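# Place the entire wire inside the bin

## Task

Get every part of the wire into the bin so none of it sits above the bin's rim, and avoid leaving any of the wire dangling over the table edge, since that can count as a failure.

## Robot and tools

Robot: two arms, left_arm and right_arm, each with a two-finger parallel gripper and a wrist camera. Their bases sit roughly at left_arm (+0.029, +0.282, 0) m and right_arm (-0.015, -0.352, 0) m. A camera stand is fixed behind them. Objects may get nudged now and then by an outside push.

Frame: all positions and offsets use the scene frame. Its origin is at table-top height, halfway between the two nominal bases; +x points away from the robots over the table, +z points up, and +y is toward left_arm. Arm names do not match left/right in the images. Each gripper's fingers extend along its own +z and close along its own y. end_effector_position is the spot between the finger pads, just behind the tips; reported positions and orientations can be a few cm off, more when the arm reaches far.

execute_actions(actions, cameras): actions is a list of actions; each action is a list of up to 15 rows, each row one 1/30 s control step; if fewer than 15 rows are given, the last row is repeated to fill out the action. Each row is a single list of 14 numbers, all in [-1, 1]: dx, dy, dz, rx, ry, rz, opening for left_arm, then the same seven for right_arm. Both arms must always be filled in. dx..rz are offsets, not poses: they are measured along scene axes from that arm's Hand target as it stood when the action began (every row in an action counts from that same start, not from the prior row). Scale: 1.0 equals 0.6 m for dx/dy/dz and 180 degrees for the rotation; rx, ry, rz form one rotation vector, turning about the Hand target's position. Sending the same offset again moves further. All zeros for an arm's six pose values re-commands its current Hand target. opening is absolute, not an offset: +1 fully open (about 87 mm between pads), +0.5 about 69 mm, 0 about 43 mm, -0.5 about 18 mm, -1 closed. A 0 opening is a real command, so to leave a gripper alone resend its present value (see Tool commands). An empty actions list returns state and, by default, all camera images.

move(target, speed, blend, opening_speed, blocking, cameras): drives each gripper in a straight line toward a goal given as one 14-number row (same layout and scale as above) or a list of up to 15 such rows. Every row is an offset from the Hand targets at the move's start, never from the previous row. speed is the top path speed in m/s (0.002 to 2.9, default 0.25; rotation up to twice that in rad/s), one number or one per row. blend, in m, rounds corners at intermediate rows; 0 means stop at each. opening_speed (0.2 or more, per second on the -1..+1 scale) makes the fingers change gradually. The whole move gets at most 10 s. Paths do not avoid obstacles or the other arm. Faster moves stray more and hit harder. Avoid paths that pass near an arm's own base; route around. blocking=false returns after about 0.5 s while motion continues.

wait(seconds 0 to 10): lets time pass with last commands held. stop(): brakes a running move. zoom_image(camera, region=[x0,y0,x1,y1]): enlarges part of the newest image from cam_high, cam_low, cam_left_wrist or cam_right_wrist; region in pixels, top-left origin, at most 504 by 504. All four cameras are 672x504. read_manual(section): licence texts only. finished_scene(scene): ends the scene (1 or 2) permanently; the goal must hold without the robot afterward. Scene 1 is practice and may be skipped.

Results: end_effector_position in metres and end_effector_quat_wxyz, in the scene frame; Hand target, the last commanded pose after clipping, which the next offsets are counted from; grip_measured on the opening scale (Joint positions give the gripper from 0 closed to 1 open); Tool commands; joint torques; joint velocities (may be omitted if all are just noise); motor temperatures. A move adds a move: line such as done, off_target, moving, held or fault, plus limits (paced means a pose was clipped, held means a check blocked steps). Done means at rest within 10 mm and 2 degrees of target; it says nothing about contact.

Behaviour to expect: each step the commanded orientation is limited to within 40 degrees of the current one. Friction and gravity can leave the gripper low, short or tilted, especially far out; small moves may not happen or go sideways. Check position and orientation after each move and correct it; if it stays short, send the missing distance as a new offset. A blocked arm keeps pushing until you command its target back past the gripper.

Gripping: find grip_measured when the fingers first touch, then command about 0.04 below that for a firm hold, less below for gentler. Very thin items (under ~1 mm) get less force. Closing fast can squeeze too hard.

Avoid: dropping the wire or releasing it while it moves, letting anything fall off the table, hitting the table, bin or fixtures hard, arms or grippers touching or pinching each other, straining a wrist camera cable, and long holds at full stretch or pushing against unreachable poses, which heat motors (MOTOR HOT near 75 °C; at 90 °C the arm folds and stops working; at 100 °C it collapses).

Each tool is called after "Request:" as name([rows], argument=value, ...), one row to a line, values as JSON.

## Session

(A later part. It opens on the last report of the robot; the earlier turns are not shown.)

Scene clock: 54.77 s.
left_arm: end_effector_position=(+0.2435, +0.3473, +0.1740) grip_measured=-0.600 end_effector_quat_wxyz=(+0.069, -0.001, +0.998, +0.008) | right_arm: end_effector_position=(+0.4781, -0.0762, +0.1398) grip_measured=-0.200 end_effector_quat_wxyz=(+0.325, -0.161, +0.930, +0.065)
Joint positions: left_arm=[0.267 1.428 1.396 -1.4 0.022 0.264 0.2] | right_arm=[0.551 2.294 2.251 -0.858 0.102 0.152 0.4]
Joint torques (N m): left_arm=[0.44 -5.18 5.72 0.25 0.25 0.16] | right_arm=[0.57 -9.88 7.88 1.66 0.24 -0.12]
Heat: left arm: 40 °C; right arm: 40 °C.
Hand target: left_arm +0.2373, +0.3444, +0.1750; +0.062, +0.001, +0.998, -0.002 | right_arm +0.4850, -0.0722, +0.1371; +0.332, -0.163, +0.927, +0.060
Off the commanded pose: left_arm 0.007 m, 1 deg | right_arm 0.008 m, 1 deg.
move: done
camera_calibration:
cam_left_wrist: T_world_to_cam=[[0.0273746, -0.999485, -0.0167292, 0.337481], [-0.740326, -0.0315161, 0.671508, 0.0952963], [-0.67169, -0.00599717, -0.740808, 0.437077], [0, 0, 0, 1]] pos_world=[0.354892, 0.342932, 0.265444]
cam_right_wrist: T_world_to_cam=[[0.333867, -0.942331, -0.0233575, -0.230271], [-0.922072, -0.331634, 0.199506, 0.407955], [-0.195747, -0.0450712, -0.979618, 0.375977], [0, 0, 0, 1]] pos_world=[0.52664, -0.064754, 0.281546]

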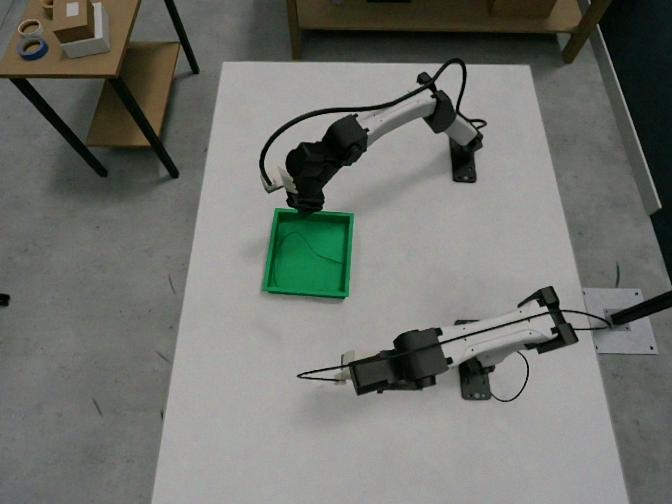

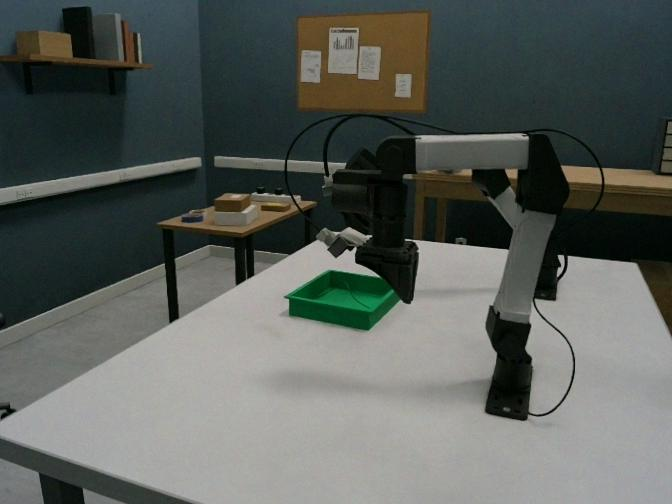

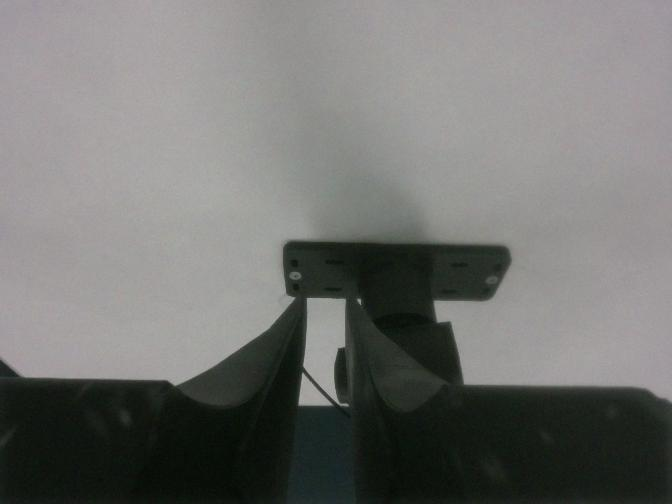

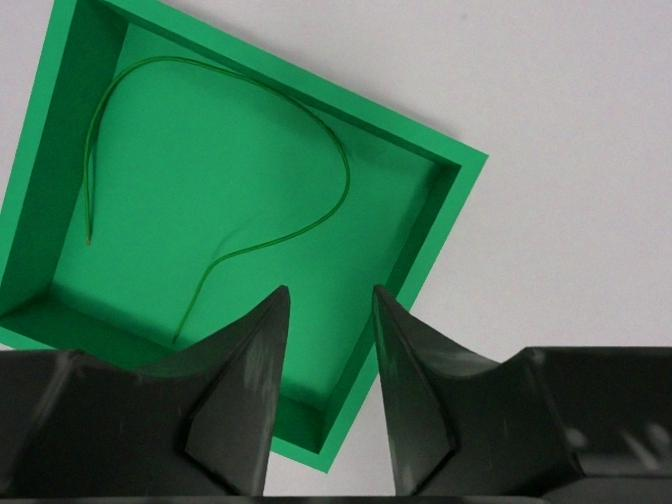

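Request:
move([
  [0,0,0,0,0,0,-0.6,0.073,0.02,-0.1,0,0,0,-0.3],
  [0,0,0,0,0,0,-0.6,0.073,0.02,-0.165,0,0,0,-0.3],
], speed=[0.2,0.08], blend=0.01, cameras=["all"])

Request:
zoom_image(camera="cam_low", region=[275, 235, 415, 340])

Scene clock: 57.57 s.
left_arm: end_effector_position=(+0.2435, +0.3473, +0.1740) grip_measured=-0.600 end_effector_quat_wxyz=(+0.069, -0.001, +0.998, +0.008) | right_arm: end_effector_position=(+0.5295, -0.0582, +0.0514) grip_measured=-0.300 end_effector_quat_wxyz=(+0.340, -0.160, +0.925, +0.064)
Joint positions: left_arm=[0.267 1.428 1.396 -1.4 0.022 0.264 0.2] | right_arm=[0.535 2.537 2.317 -0.651 0.102 0.135 0.35]
Joint torques (N m): left_arm=[0.47 -5.19 5.72 0.26 0.25 0.17] | right_arm=[-0.1 -12.51 4.56 1.72 0.09 -0.12]
Heat: left arm: 40 °C; right arm: 41 °C.
Hand target: left_arm +0.2373, +0.3444, +0.1750; +0.062, +0.001, +0.998, -0.002 | right_arm +0.5289, -0.0603, +0.0381; +0.332, -0.163, +0.927, +0.060
Off the commanded pose: left_arm 0.007 m, 1 deg | right_arm 0.013 m, 1 deg.
move: off_target (right_arm)
camera_calibration:
cam_left_wrist: T_world_to_cam=[[0.0273746, -0.999485, -0.0167292, 0.337481], [-0.740326, -0.0315161, 0.671508, 0.0952963], [-0.67169, -0.00599717, -0.740808, 0.437077], [0, 0, 0, 1]] pos_world=[0.354892, 0.342932, 0.265444]
cam_right_wrist: T_world_to_cam=[[0.332471, -0.942959, -0.0170814, -0.232091], [-0.928389, -0.330415, 0.170057, 0.483884], [-0.166, -0.0406808, -0.985286, 0.285118], [0, 0, 0, 1]] pos_world=[0.573727, -0.047371, 0.194671]

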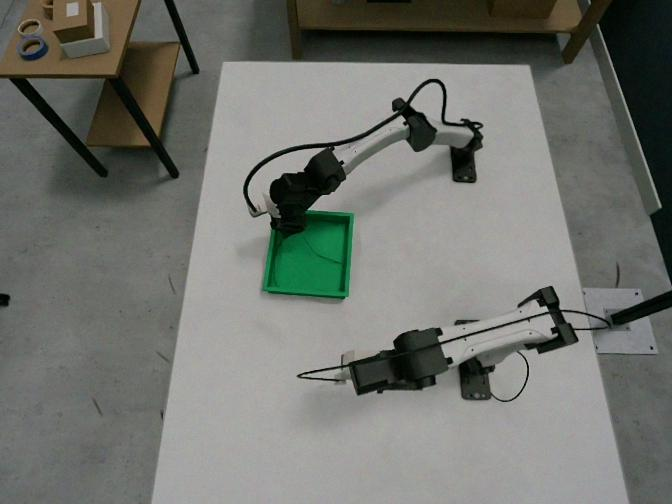

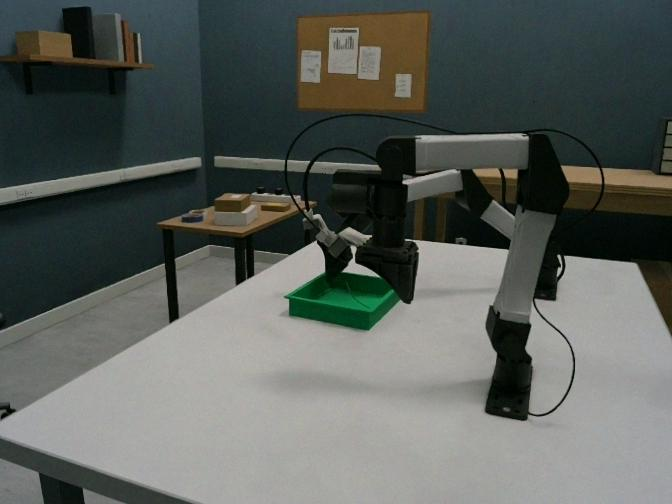

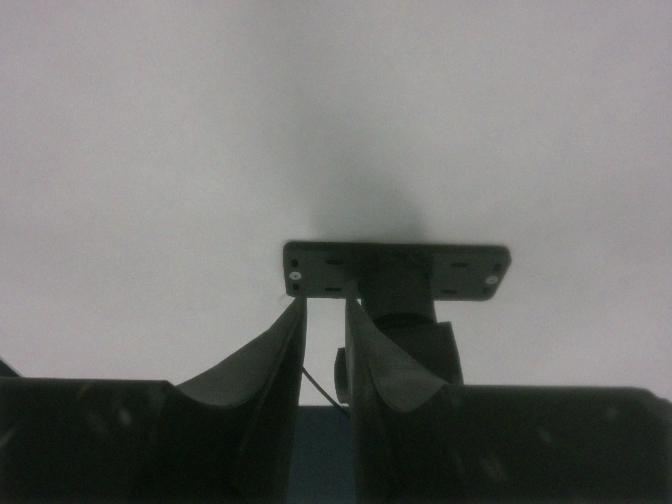

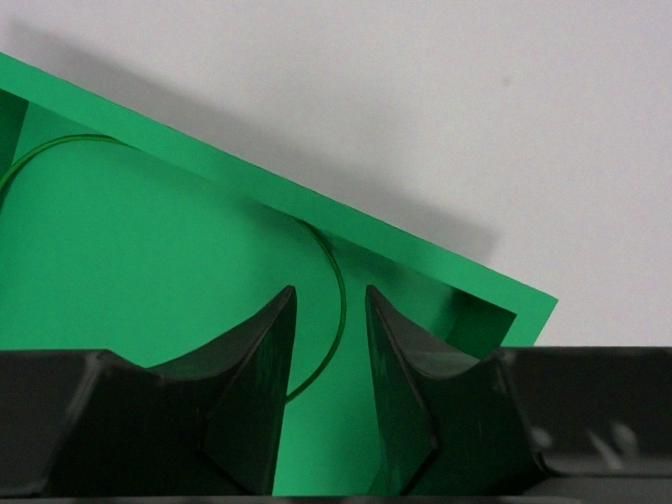

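Scaled by 3.600 from the camera's 672x504 image, which has a finer 960x720 frame.

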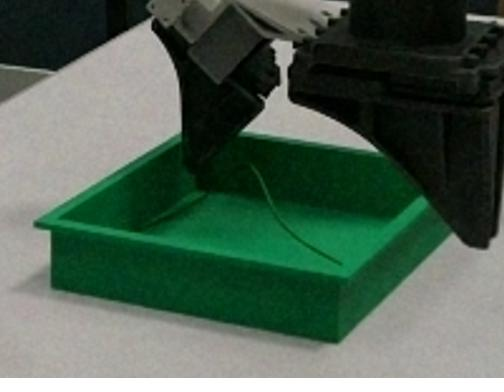

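Request:
move([
  [0,0,0,0,0,0,-0.6,-0.008,0,-0.02,0,0,0,-0.3],
  [0,0,0,0,0,0,-0.6,-0.008,0,-0.02,0,0,0,-1],
], speed=0.06, opening_speed=0.8, cameras=["cam_low","cam_right_wrist"])

Request:
zoom_image(camera="cam_low", region=[275, 235, 415, 340])

Scene clock: 60.83 s.
left_arm: end_effector_position=(+0.2435, +0.3473, +0.1740) grip_measured=-0.600 end_effector_quat_wxyz=(+0.069, -0.001, +0.998, +0.008) | right_arm: end_effector_position=(+0.5255, -0.0605, +0.0276) grip_measured=-0.970 end_effector_quat_wxyz=(+0.331, -0.161, +0.928, +0.061)
Joint positions: left_arm=[0.267 1.428 1.396 -1.4 0.022 0.264 0.2] | right_arm=[0.535 2.537 2.232 -0.585 0.102 0.135 0.015]
Joint torques (N m): left_arm=[0.47 -5.18 5.72 0.26 0.26 0.15] | right_arm=[0.32 -14.19 4.36 1.71 0.11 -0.1]
Heat: left arm: 39 °C; right arm: 42 °C.
Hand target: left_arm +0.2373, +0.3444, +0.1750; +0.062, +0.001, +0.998, -0.002 | right_arm +0.5241, -0.0603, +0.0261; +0.332, -0.163, +0.927, +0.060
Off the commanded pose: left_arm 0.007 m, 1 deg | right_arm 0.002 m, 0 deg.
move: done
camera_calibration:
cam_right_wrist: T_world_to_cam=[[0.332258, -0.943088, -0.0137735, -0.233325], [-0.925397, -0.328778, 0.188533, 0.481476], [-0.182332, -0.0498957, -0.98197, 0.268789], [0, 0, 0, 1]] pos_world=[0.572089, -0.0483357, 0.169955]
Images, in order (width x height): cam_low 672x504, cam_right_wrist 672x504.

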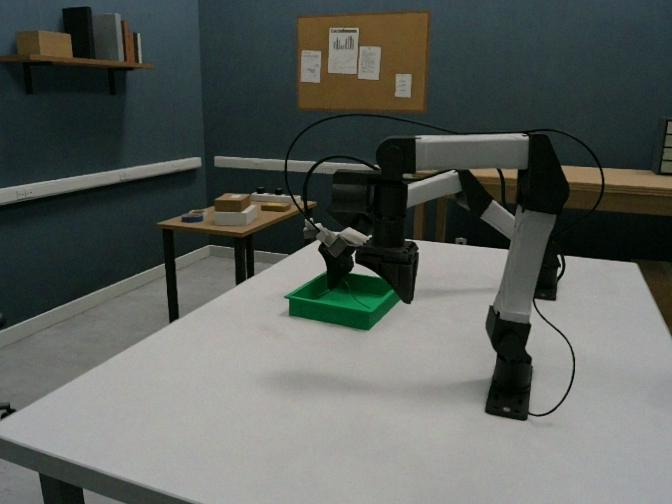

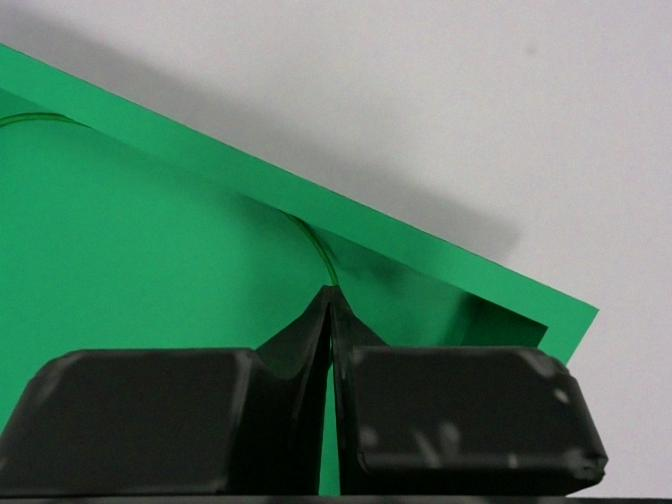

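Scaled by 3.600 from the camera's 672x504 image, which has a finer 960x720 frame.

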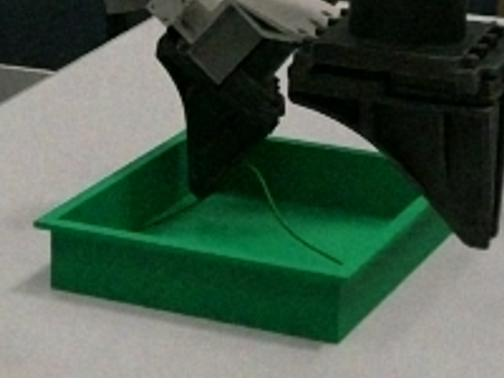

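Request:
move(target=[0,0,0,0,0,0,-0.6,-0.005,-0.01,-0.022,0,0,0,-1], speed=0.06, cameras=["cam_low","cam_right_wrist","cam_high"])

Request:
zoom_image(camera="cam_low", region=[275, 235, 415, 340])

Request:
zoom_image(camera="cam_high", region=[260, 200, 360, 300])

Scene clock: 62.47 s.
left_arm: end_effector_position=(+0.2435, +0.3473, +0.1740) grip_measured=-0.600 end_effector_quat_wxyz=(+0.069, -0.001, +0.998, +0.008) | right_arm: end_effector_position=(+0.5241, -0.0614, +0.0117) grip_measured=-0.970 end_effector_quat_wxyz=(+0.335, -0.162, +0.926, +0.062)
Joint positions: left_arm=[0.267 1.428 1.396 -1.4 0.022 0.264 0.2] | right_arm=[0.535 2.528 2.147 -0.501 0.102 0.132 0.015]
Joint torques (N m): left_arm=[0.49 -5.16 5.7 0.25 0.25 0.16] | right_arm=[-0.31 -15.1 3.58 1.62 0.07 -0.11]
Heat: left arm: 39 °C; right arm: 43 °C.
Hand target: left_arm +0.2373, +0.3444, +0.1750; +0.062, +0.001, +0.998, -0.002 | right_arm +0.5211, -0.0663, +0.0129; +0.332, -0.163, +0.927, +0.060
Off the commanded pose: left_arm 0.007 m, 1 deg | right_arm 0.006 m, 0 deg.
move: done
camera_calibration:
cam_right_wrist: T_world_to_cam=[[0.334249, -0.942389, -0.0134442, -0.234926], [-0.926128, -0.331061, 0.180793, 0.483284], [-0.174828, -0.0479787, -0.983429, 0.249123], [0, 0, 0, 1]] pos_world=[0.56966, -0.0494429, 0.154462]
Images, in order (width x height): cam_high 672x504, cam_low 672x504, cam_right_wrist 672x504.

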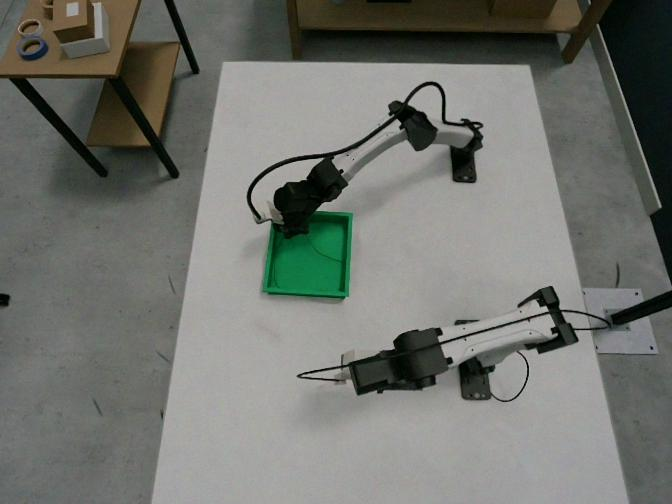

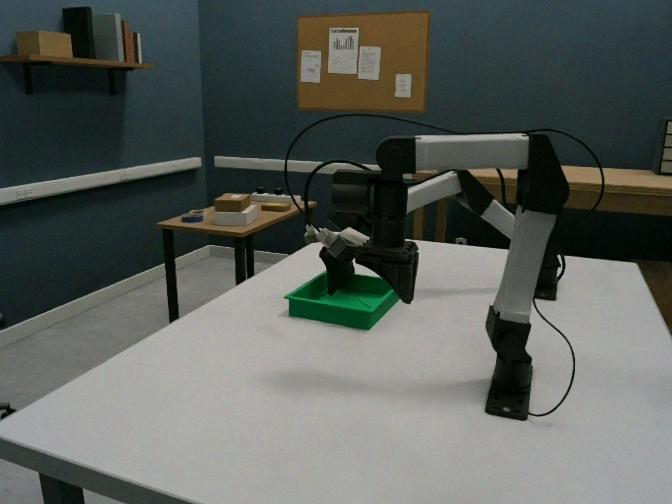

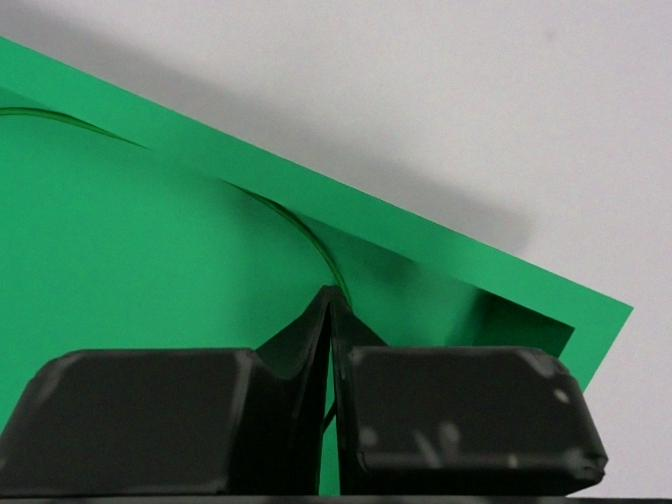

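Scaled by 3.600 from the camera's 672x504 image, which has a finer 960x720 frame.

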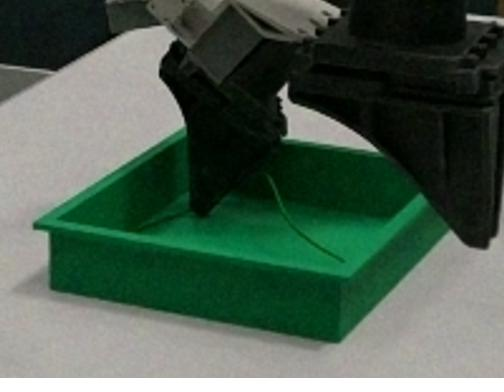

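Scaled by 5.040 from the camera's 672x504 image, which has a finer 960x720 frame.

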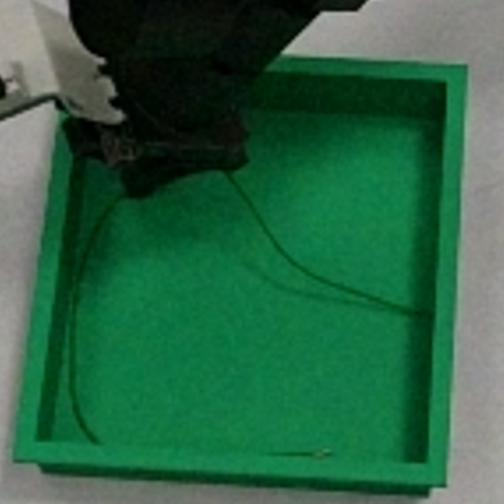

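Request:
move([
  [0,0,0,0,0,0,-0.6,0,0.0,0.005,0,0,0,-0.4],
  [0,0,0,0,0,0,-0.6,0,0,0.19,0,0,0,-0.4],
], speed=[0.05,0.1], opening_speed=0.5, cameras=["cam_low","cam_right_wrist","cam_high"])

Request:
zoom_image(camera="cam_low", region=[275, 235, 415, 340])

Request:
zoom_image(camera="cam_high", region=[260, 200, 360, 300])

Scene clock: 66.90 s.
left_arm: end_effector_position=(+0.2435, +0.3473, +0.1740) grip_measured=-0.600 end_effector_quat_wxyz=(+0.069, -0.001, +0.998, +0.008) | right_arm: end_effector_position=(+0.5194, -0.0641, +0.1385) grip_measured=-0.400 end_effector_quat_wxyz=(+0.345, -0.161, +0.922, +0.065)
Joint positions: left_arm=[0.267 1.428 1.396 -1.4 0.022 0.264 0.2] | right_arm=[0.535 2.589 2.765 -1.036 0.102 0.131 0.3]
Joint torques (N m): left_arm=[0.46 -5.19 5.7 0.26 0.25 0.15] | right_arm=[-0.36 -10.66 7.54 1.44 0.07 -0.13]
Heat: left arm: 38 °C; right arm: 45 °C.
Hand target: left_arm +0.2373, +0.3444, +0.1750; +0.062, +0.001, +0.998, -0.002 | right_arm +0.5211, -0.0663, +0.1268; +0.332, -0.163, +0.927, +0.060
Off the commanded pose: left_arm 0.007 m, 1 deg | right_arm 0.012 m, 2 deg.
move: off_target (right_arm)
camera_calibration:
cam_right_wrist: T_world_to_cam=[[0.33485, -0.942116, -0.0170981, -0.233964], [-0.929301, -0.333187, 0.159329, 0.459486], [-0.155803, -0.0374621, -0.987077, 0.364196], [0, 0, 0, 1]] pos_world=[0.562087, -0.0536831, 0.282279]
Images, in order (width x height): cam_high 672x504, cam_low 672x504, cam_right_wrist 672x504.

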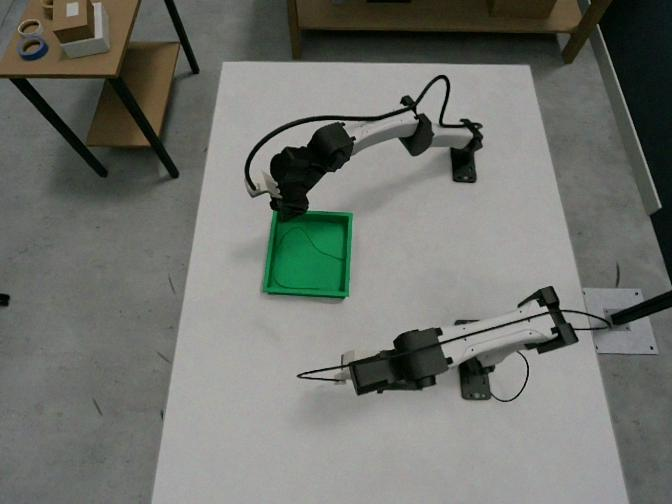

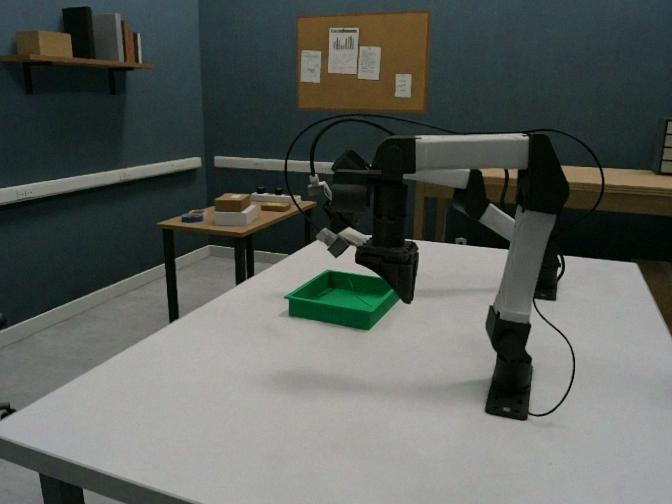

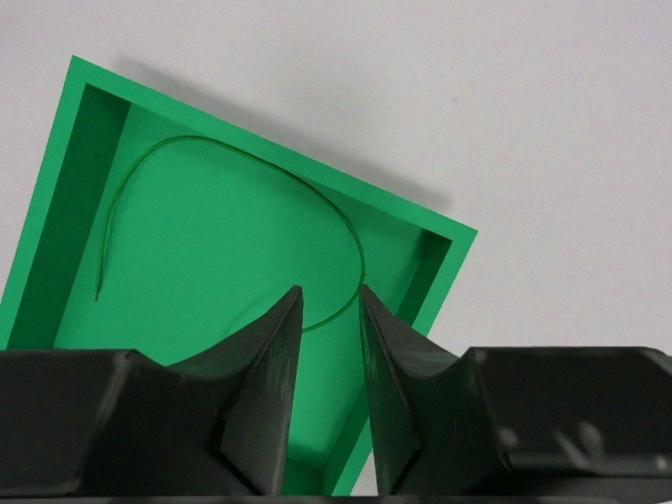

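Scaled by 3.600 from the camera's 672x504 image, which has a finer 960x720 frame.

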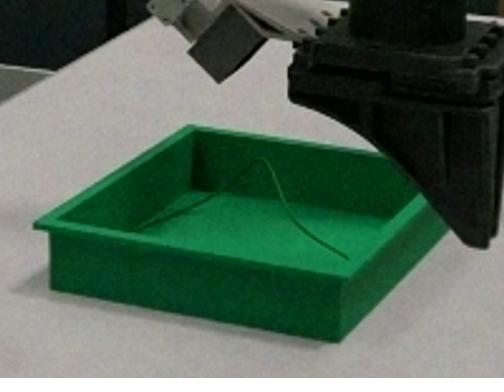

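Scaled by 5.040 from the camera's 672x504 image, which has a finer 960x720 frame.

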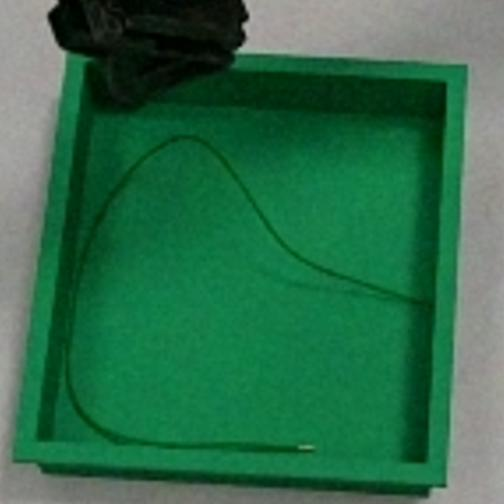

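Request:
move(target=[0,0,0,0,0,0,-0.6,-0.193,0.097,-0.02,-0.001,0.11,-0.22,-0.2], speed=0.2, cameras=["cam_right_wrist","cam_high"])

Scene clock: 71.20 s.
left_arm: end_effector_position=(+0.2435, +0.3473, +0.1740) grip_measured=-0.600 end_effector_quat_wxyz=(+0.069, -0.001, +0.998, +0.008) | right_arm: end_effector_position=(+0.4045, -0.0085, +0.1228) grip_measured=-0.200 end_effector_quat_wxyz=(+0.233, +0.163, +0.958, +0.043)
Joint positions: left_arm=[0.267 1.428 1.396 -1.4 0.022 0.264 0.2] | right_arm=[0.742 2.601 2.839 -1.434 0.303 1.001 0.4]
Joint torques (N m): left_arm=[0.39 -5.19 5.74 0.25 0.26 0.16] | right_arm=[0.17 -10.45 6.8 0.92 0.26 0.04]
Motor temperatures (°C): left_arm=[19 37 29 22 20 18 20] | right_arm=[21 46 30 24 20 20 20]
Heat: left arm: 37 °C; right arm: 46 °C.
Hand target: left_arm +0.2373, +0.3444, +0.1750; +0.062, +0.001, +0.998, -0.002 | right_arm +0.4052, -0.0081, +0.1148; +0.171, +0.171, +0.970, -0.030
Off the commanded pose: left_arm 0.007 m, 1 deg | right_arm 0.008 m, 11 deg.
elbow stopped short (right arm): the move would have taken joint 3 (elbow) straighter than the controller allows.
move: off_target (right_arm)
camera_calibration:
cam_right_wrist: T_world_to_cam=[[-0.301096, -0.939318, -0.16439, 0.131985], [-0.887826, 0.213221, 0.407801, 0.331097], [-0.348003, 0.268737, -0.898151, 0.402322], [0, 0, 0, 1]] pos_world=[0.473706, -0.0547398, 0.248021]
Images, in order (width x height): cam_high 672x504, cam_right_wrist 672x504.

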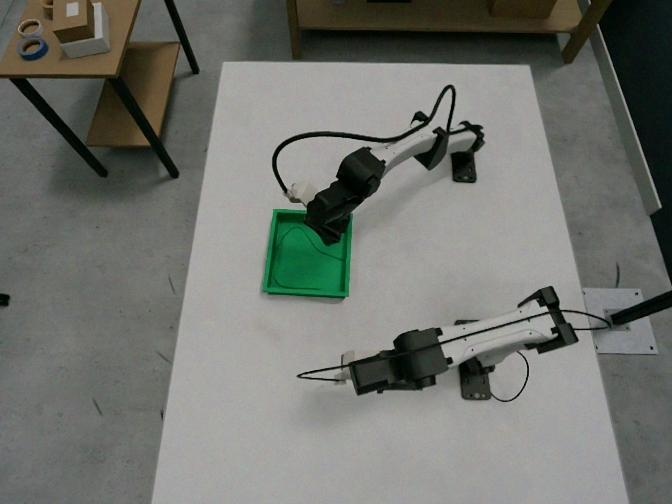

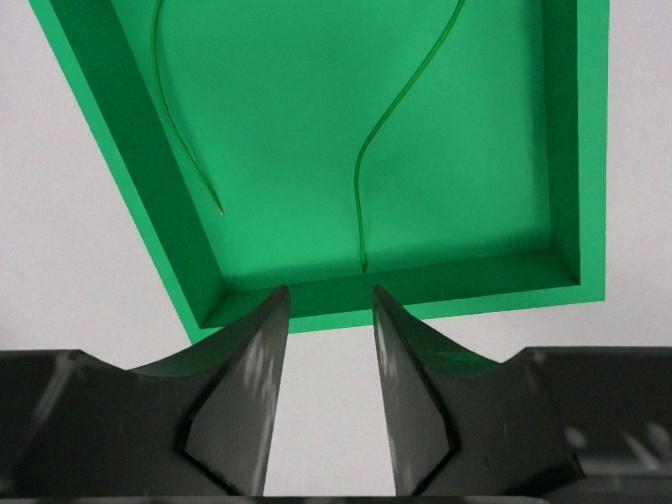

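Request:
move(target=[0,0,0,0,0,0,-0.6,-0.005,0.0,-0.155,0,0,0,-0.2], speed=0.12, cameras=["cam_right_wrist"])

Scene clock: 72.93 s.
left_arm: end_effector_position=(+0.2435, +0.3473, +0.1740) grip_measured=-0.600 end_effector_quat_wxyz=(+0.069, -0.001, +0.998, +0.008) | right_arm: end_effector_position=(+0.3993, -0.0123, +0.0250) grip_measured=-0.200 end_effector_quat_wxyz=(+0.174, +0.166, +0.970, -0.025)
Joint positions: left_arm=[0.267 1.428 1.396 -1.4 0.022 0.264 0.2] | right_arm=[0.742 2.789 2.839 -1.434 0.303 1.031 0.4]
Joint torques (N m): left_arm=[0.46 -5.18 5.65 0.25 0.26 0.17] | right_arm=[0.35 -11.95 6.94 0.81 0.29 0.06]
Heat: left arm: 37 °C; right arm: 46 °C.
Hand target: left_arm +0.2373, +0.3444, +0.1750; +0.062, +0.001, +0.998, -0.002 | right_arm +0.4022, -0.0081, +0.0218; +0.171, +0.171, +0.970, -0.030
Off the commanded pose: left_arm 0.007 m, 1 deg | right_arm 0.006 m, 1 deg.
elbow stopped short (right arm): the move would have taken joint 3 (elbow) straighter than the controller allows.
move: done
camera_calibration:
cam_right_wrist: T_world_to_cam=[[-0.339607, -0.940472, -0.0133663, 0.122329], [-0.817209, 0.288001, 0.499225, 0.337588], [-0.465658, 0.180463, -0.866369, 0.358696], [0, 0, 0, 1]] pos_world=[0.484454, -0.0469104, 0.143866]
Images, in order (width x height): cam_right_wrist 672x504.

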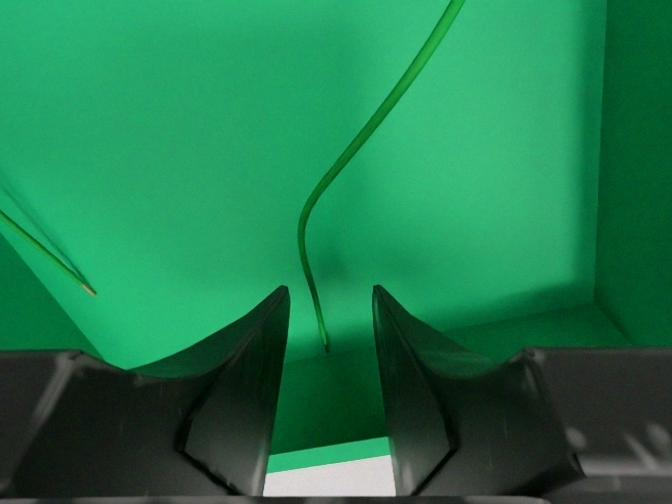

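Request:
move([
  [0,0,0,0,0,0,-0.6,0,0.01,-0.024,0,0,0,-0.2],
  [0,0,0,0,0,0,-0.6,0,0.01,-0.024,0,0,0,-1],
], speed=0.06, opening_speed=0.8, cameras=["cam_right_wrist"])

Scene clock: 75.33 s.
left_arm: end_effector_position=(+0.2435, +0.3473, +0.1740) grip_measured=-0.600 end_effector_quat_wxyz=(+0.069, -0.001, +0.998, +0.008) | right_arm: end_effector_position=(+0.3988, -0.0080, +0.0144) grip_measured=-0.929 end_effector_quat_wxyz=(+0.173, +0.167, +0.970, -0.026)
Joint positions: left_arm=[0.267 1.428 1.396 -1.4 0.022 0.264 0.2] | right_arm=[0.748 2.81 2.839 -1.418 0.303 1.041 0.035]
Joint torques (N m): left_arm=[0.42 -5.12 5.72 0.25 0.26 0.15] | right_arm=[0.51 -11.44 6.99 0.89 0.29 0.05]
Heat: left arm: 37 °C; right arm: 45 °C.
Hand target: left_arm +0.2373, +0.3444, +0.1750; +0.062, +0.001, +0.998, -0.002 | right_arm +0.4023, -0.0022, +0.0075; +0.171, +0.171, +0.970, -0.030
Off the commanded pose: left_arm 0.007 m, 1 deg | right_arm 0.010 m, 1 deg.
elbow stopped short (right arm): the move would have taken joint 3 (elbow) straighter than the controller allows.
move: done
camera_calibration:
cam_right_wrist: T_world_to_cam=[[-0.342308, -0.939511, -0.0120006, 0.127045], [-0.814904, 0.290502, 0.501538, 0.340359], [-0.467714, 0.18146, -0.865052, 0.349388], [0, 0, 0, 1]] pos_world=[0.484262, -0.0429147, 0.13306]
Images, in order (width x height): cam_right_wrist 672x504.

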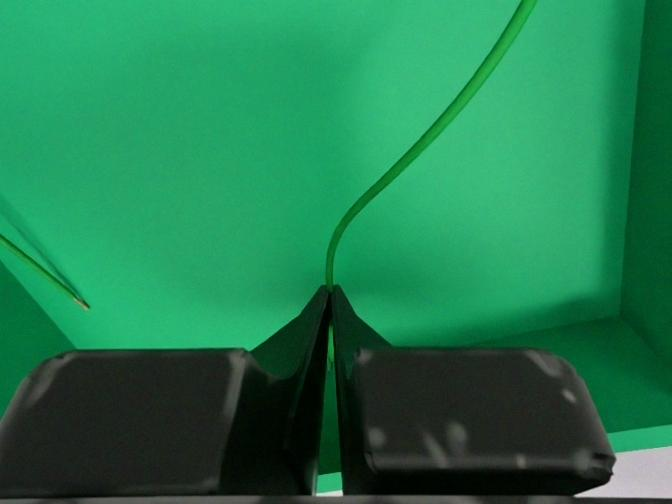

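Request:
move(target=[0,0,0,0,0,0,-0.6,0,0,0.012,0.157,-0.057,0,-1], speed=0.15, cameras=["cam_right_wrist","cam_low","cam_high"])

Request:
zoom_image(camera="cam_low", region=[275, 235, 415, 340])

Request:
zoom_image(camera="cam_high", region=[260, 200, 360, 300])

Scene clock: 78.30 s.
left_arm: end_effector_position=(+0.2435, +0.3473, +0.1740) grip_measured=-0.600 end_effector_quat_wxyz=(+0.069, -0.001, +0.998, +0.008) | right_arm: end_effector_position=(+0.4042, -0.0007, +0.0100) grip_measured=-0.929 end_effector_quat_wxyz=(+0.210, +0.206, +0.931, +0.216)
Joint positions: left_arm=[0.267 1.428 1.396 -1.4 0.022 0.264 0.2] | right_arm=[0.662 2.242 1.622 -0.339 0.034 1.066 0.035]
Joint torques (N m): left_arm=[0.42 -5.16 5.71 0.26 0.26 0.16] | right_arm=[-0.13 -13.08 3.74 1.56 0.04 -0.01]
Heat: left arm: 36 °C; right arm: 46 °C.
Hand target: left_arm +0.2373, +0.3444, +0.1750; +0.062, +0.001, +0.998, -0.002 | right_arm +0.4023, -0.0021, +0.0147; +0.210, +0.209, +0.929, +0.222
Off the commanded pose: left_arm 0.007 m, 1 deg | right_arm 0.005 m, 1 deg.
move: done
camera_calibration:
cam_right_wrist: T_world_to_cam=[[-0.300452, -0.816182, -0.493533, 0.123721], [-0.896232, 0.0645457, 0.438864, 0.378171], [-0.326338, 0.574178, -0.750882, 0.288726], [0, 0, 0, 1]] pos_world=[0.470323, -0.0892109, 0.111894]
Images, in order (width x height): cam_high 672x504, cam_low 672x504, cam_right_wrist 672x504.

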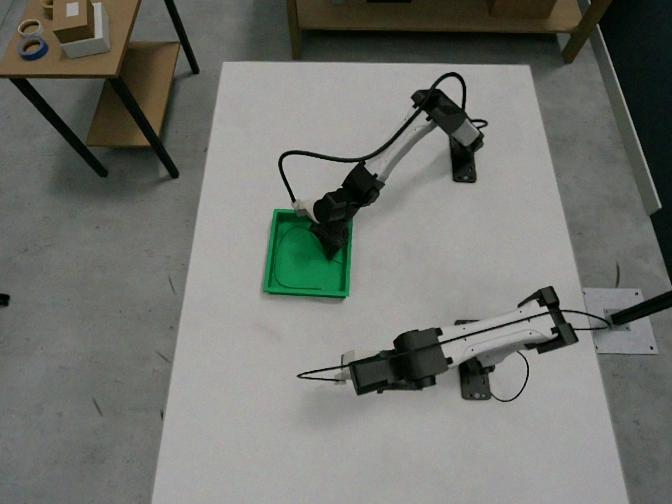

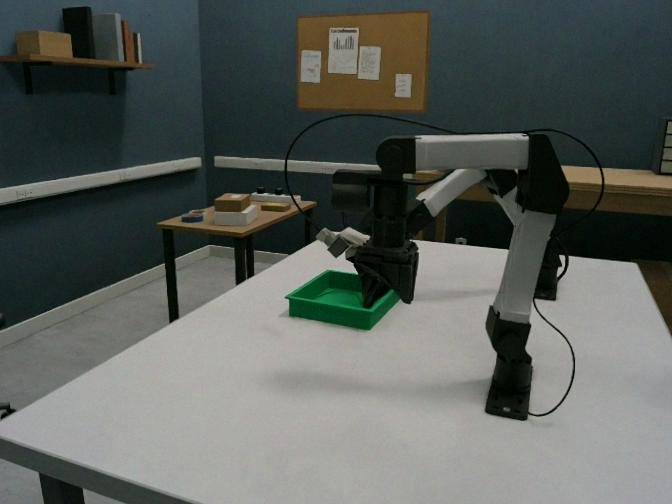

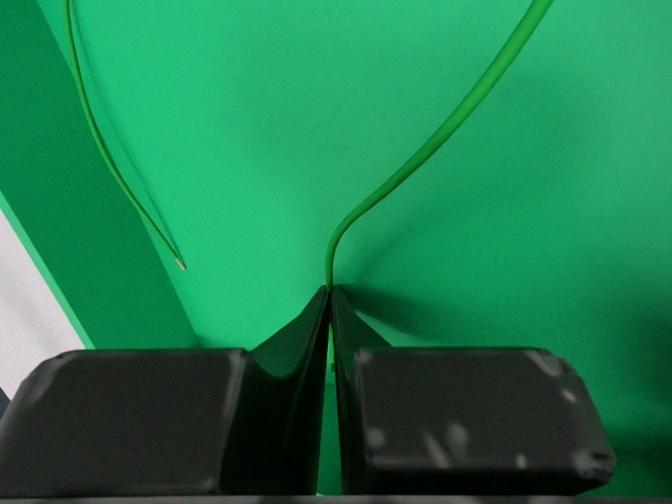

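Scaled by 3.600 from the camera's 672x504 image, which has a finer 960x720 frame.

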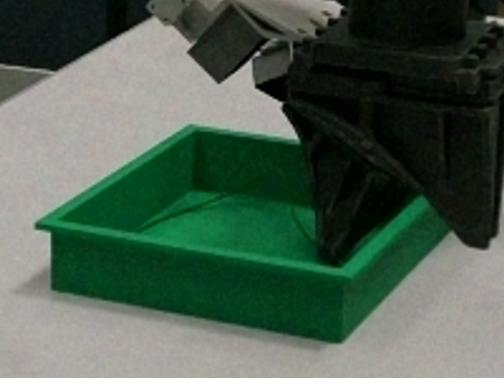

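Scaled by 5.040 from the camera's 672x504 image, which has a finer 960x720 frame.

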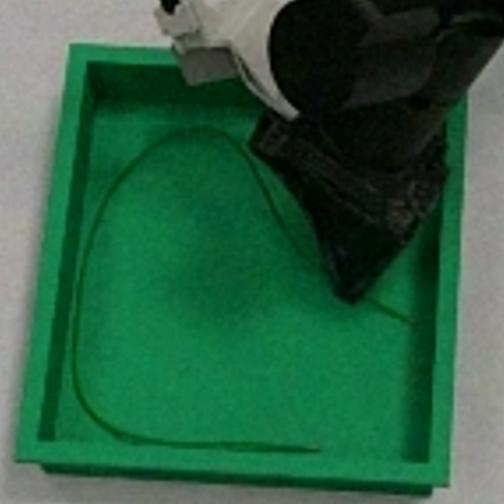

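Request:
move(target=[0,0,0,0,0,0,-0.6,0,-0.05,0.003,0.06,-0.022,0.03,-1], speed=0.1, cameras=["cam_right_wrist","cam_low","cam_high"])

Request:
zoom_image(camera="cam_low", region=[275, 235, 415, 340])

Request:
zoom_image(camera="cam_high", region=[260, 200, 360, 300])

Scene clock: 80.37 s.
left_arm: end_effector_position=(+0.2435, +0.3473, +0.1740) grip_measured=-0.600 end_effector_quat_wxyz=(+0.069, -0.001, +0.998, +0.008) | right_arm: end_effector_position=(+0.4040, -0.0283, +0.0086) grip_measured=-0.929 end_effector_quat_wxyz=(+0.204, +0.181, +0.906, +0.323)
Joint positions: left_arm=[0.267 1.428 1.396 -1.4 0.022 0.264 0.2] | right_arm=[0.548 2.149 1.332 0.009 -0.198 1.002 0.035]
Joint torques (N m): left_arm=[0.42 -5.12 5.68 0.25 0.25 0.15] | right_arm=[-0.32 -12.93 3.56 1.69 -0.01 -0.22]
Heat: left arm: 36 °C; right arm: 46 °C.
Hand target: left_arm +0.2373, +0.3444, +0.1750; +0.062, +0.001, +0.998, -0.002 | right_arm +0.4022, -0.0321, +0.0164; +0.210, +0.176, +0.905, +0.325
Off the commanded pose: left_arm 0.007 m, 1 deg | right_arm 0.009 m, 1 deg.
move: done
camera_calibration:
cam_right_wrist: T_world_to_cam=[[-0.205418, -0.720531, -0.662298, 0.0662444], [-0.917268, -0.0941902, 0.386972, 0.384859], [-0.341208, 0.686996, -0.641572, 0.311671], [0, 0, 0, 1]] pos_world=[0.472971, -0.130135, 0.094903]
Images, in order (width x height): cam_high 672x504, cam_low 672x504, cam_right_wrist 672x504.

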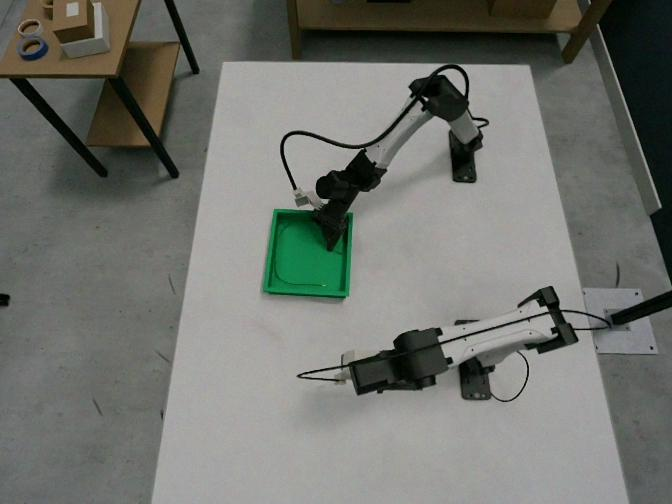

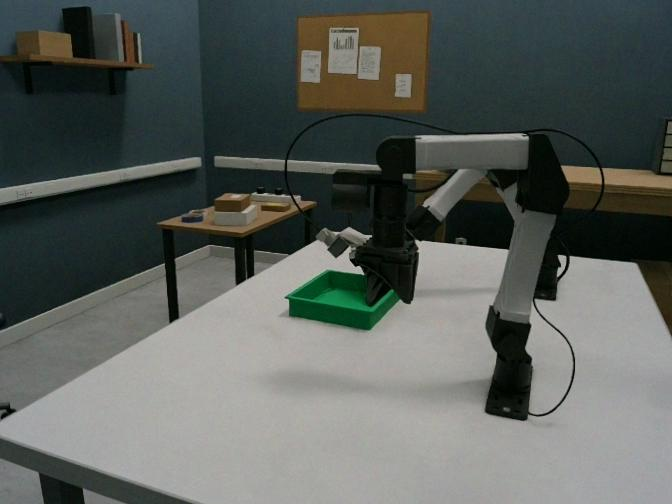

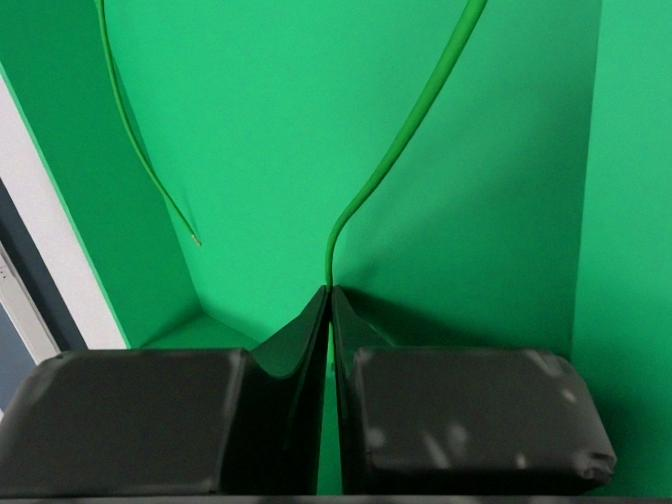

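Scaled by 3.600 from the camera's 672x504 image, which has a finer 960x720 frame.

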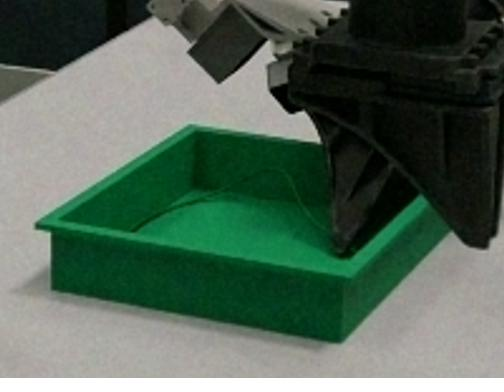

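Scaled by 5.040 from the camera's 672x504 image, which has a finer 960x720 frame.

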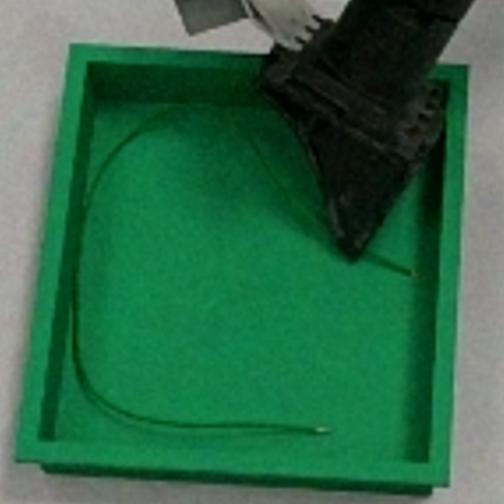

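Request:
move([
  [0,0,0,0,0,0,-0.6,0,0,0,0,0,0,-0.6],
  [0,0,0,0,0,0,-0.6,-0.01,-0.02,0.06,0,0,0,-0.5],
  [0,0,0,0,0,0,-0.6,-0.06,-0.1,0.2,0,0,0,-0.5],
  [0,0,0,0,0,0,-0.6,-0.15,-0.25,0.22,0,0,0,-0.5],
], speed=[0.05,0.06,0.15,0.3], opening_speed=0.3, cameras=["cam_right_wrist","cam_low","cam_high"])

Request:
zoom_image(camera="cam_low", region=[275, 235, 415, 340])

Request:
zoom_image(camera="cam_high", region=[260, 200, 360, 300])

Scene clock: 86.77 s.
left_arm: end_effector_position=(+0.2435, +0.3473, +0.1740) grip_measured=-0.600 end_effector_quat_wxyz=(+0.069, -0.001, +0.998, +0.008) | right_arm: end_effector_position=(+0.3216, -0.1807, +0.1538) grip_measured=-0.500 end_effector_quat_wxyz=(+0.222, +0.178, +0.901, +0.327)
Joint positions: left_arm=[0.267 1.428 1.396 -1.4 0.022 0.264 0.2] | right_arm=[0.239 1.45 1.074 -0.466 -0.396 0.762 0.25]
Joint torques (N m): left_arm=[0.46 -5.16 5.71 0.25 0.24 0.16] | right_arm=[-0.06 -6.57 4.05 1.47 -0.18 -0.21]
Heat: left arm: 35 °C; right arm: 46 °C.
Hand target: left_arm +0.2373, +0.3444, +0.1750; +0.062, +0.001, +0.998, -0.002 | right_arm +0.3122, -0.1821, +0.1483; +0.210, +0.177, +0.905, +0.325
Off the commanded pose: left_arm 0.007 m, 1 deg | right_arm 0.011 m, 1 deg.
move: off_target (right_arm)
camera_calibration:
cam_right_wrist: T_world_to_cam=[[-0.184243, -0.717198, -0.672073, 0.0309493], [-0.932019, -0.0896289, 0.351152, 0.24979], [-0.312083, 0.691082, -0.651928, 0.474383], [0, 0, 0, 1]] pos_world=[0.386558, -0.283252, 0.242349]
Images, in order (width x height): cam_high 672x504, cam_low 672x504, cam_right_wrist 672x504.

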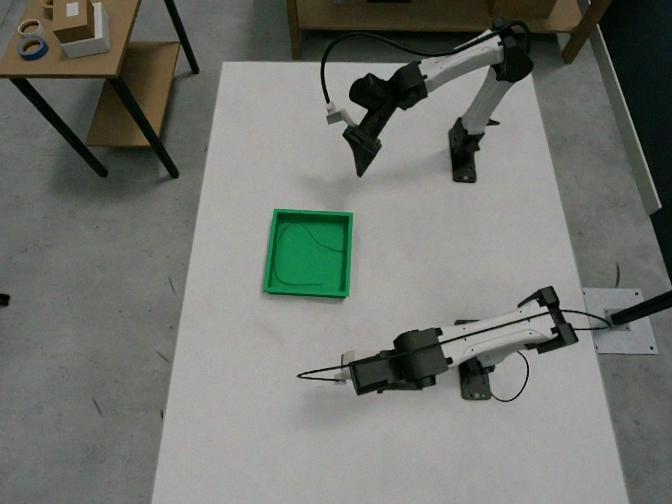

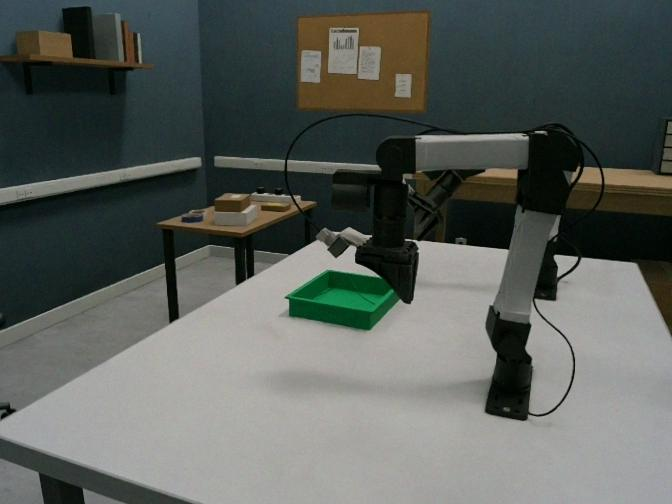

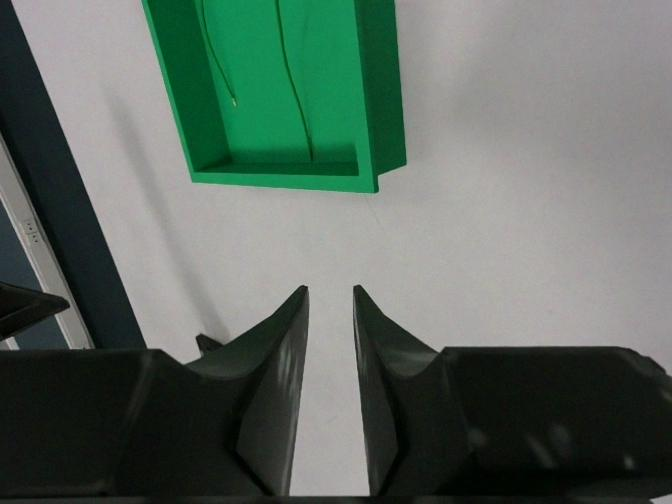

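Scaled by 3.600 from the camera's 672x504 image, which has a finer 960x720 frame.

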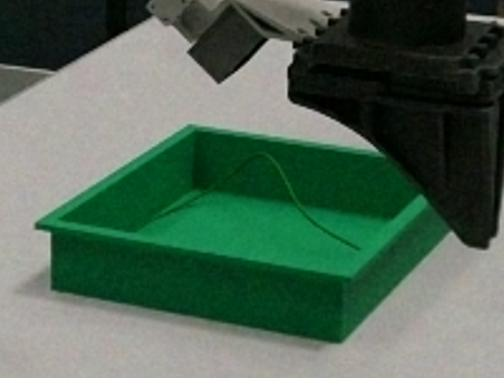

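Scaled by 5.040 from the camera's 672x504 image, which has a finer 960x720 frame.

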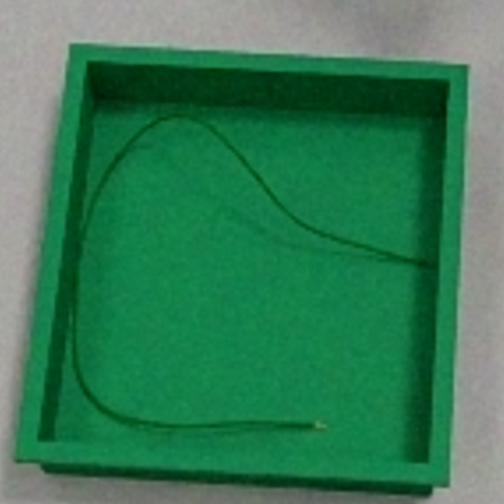

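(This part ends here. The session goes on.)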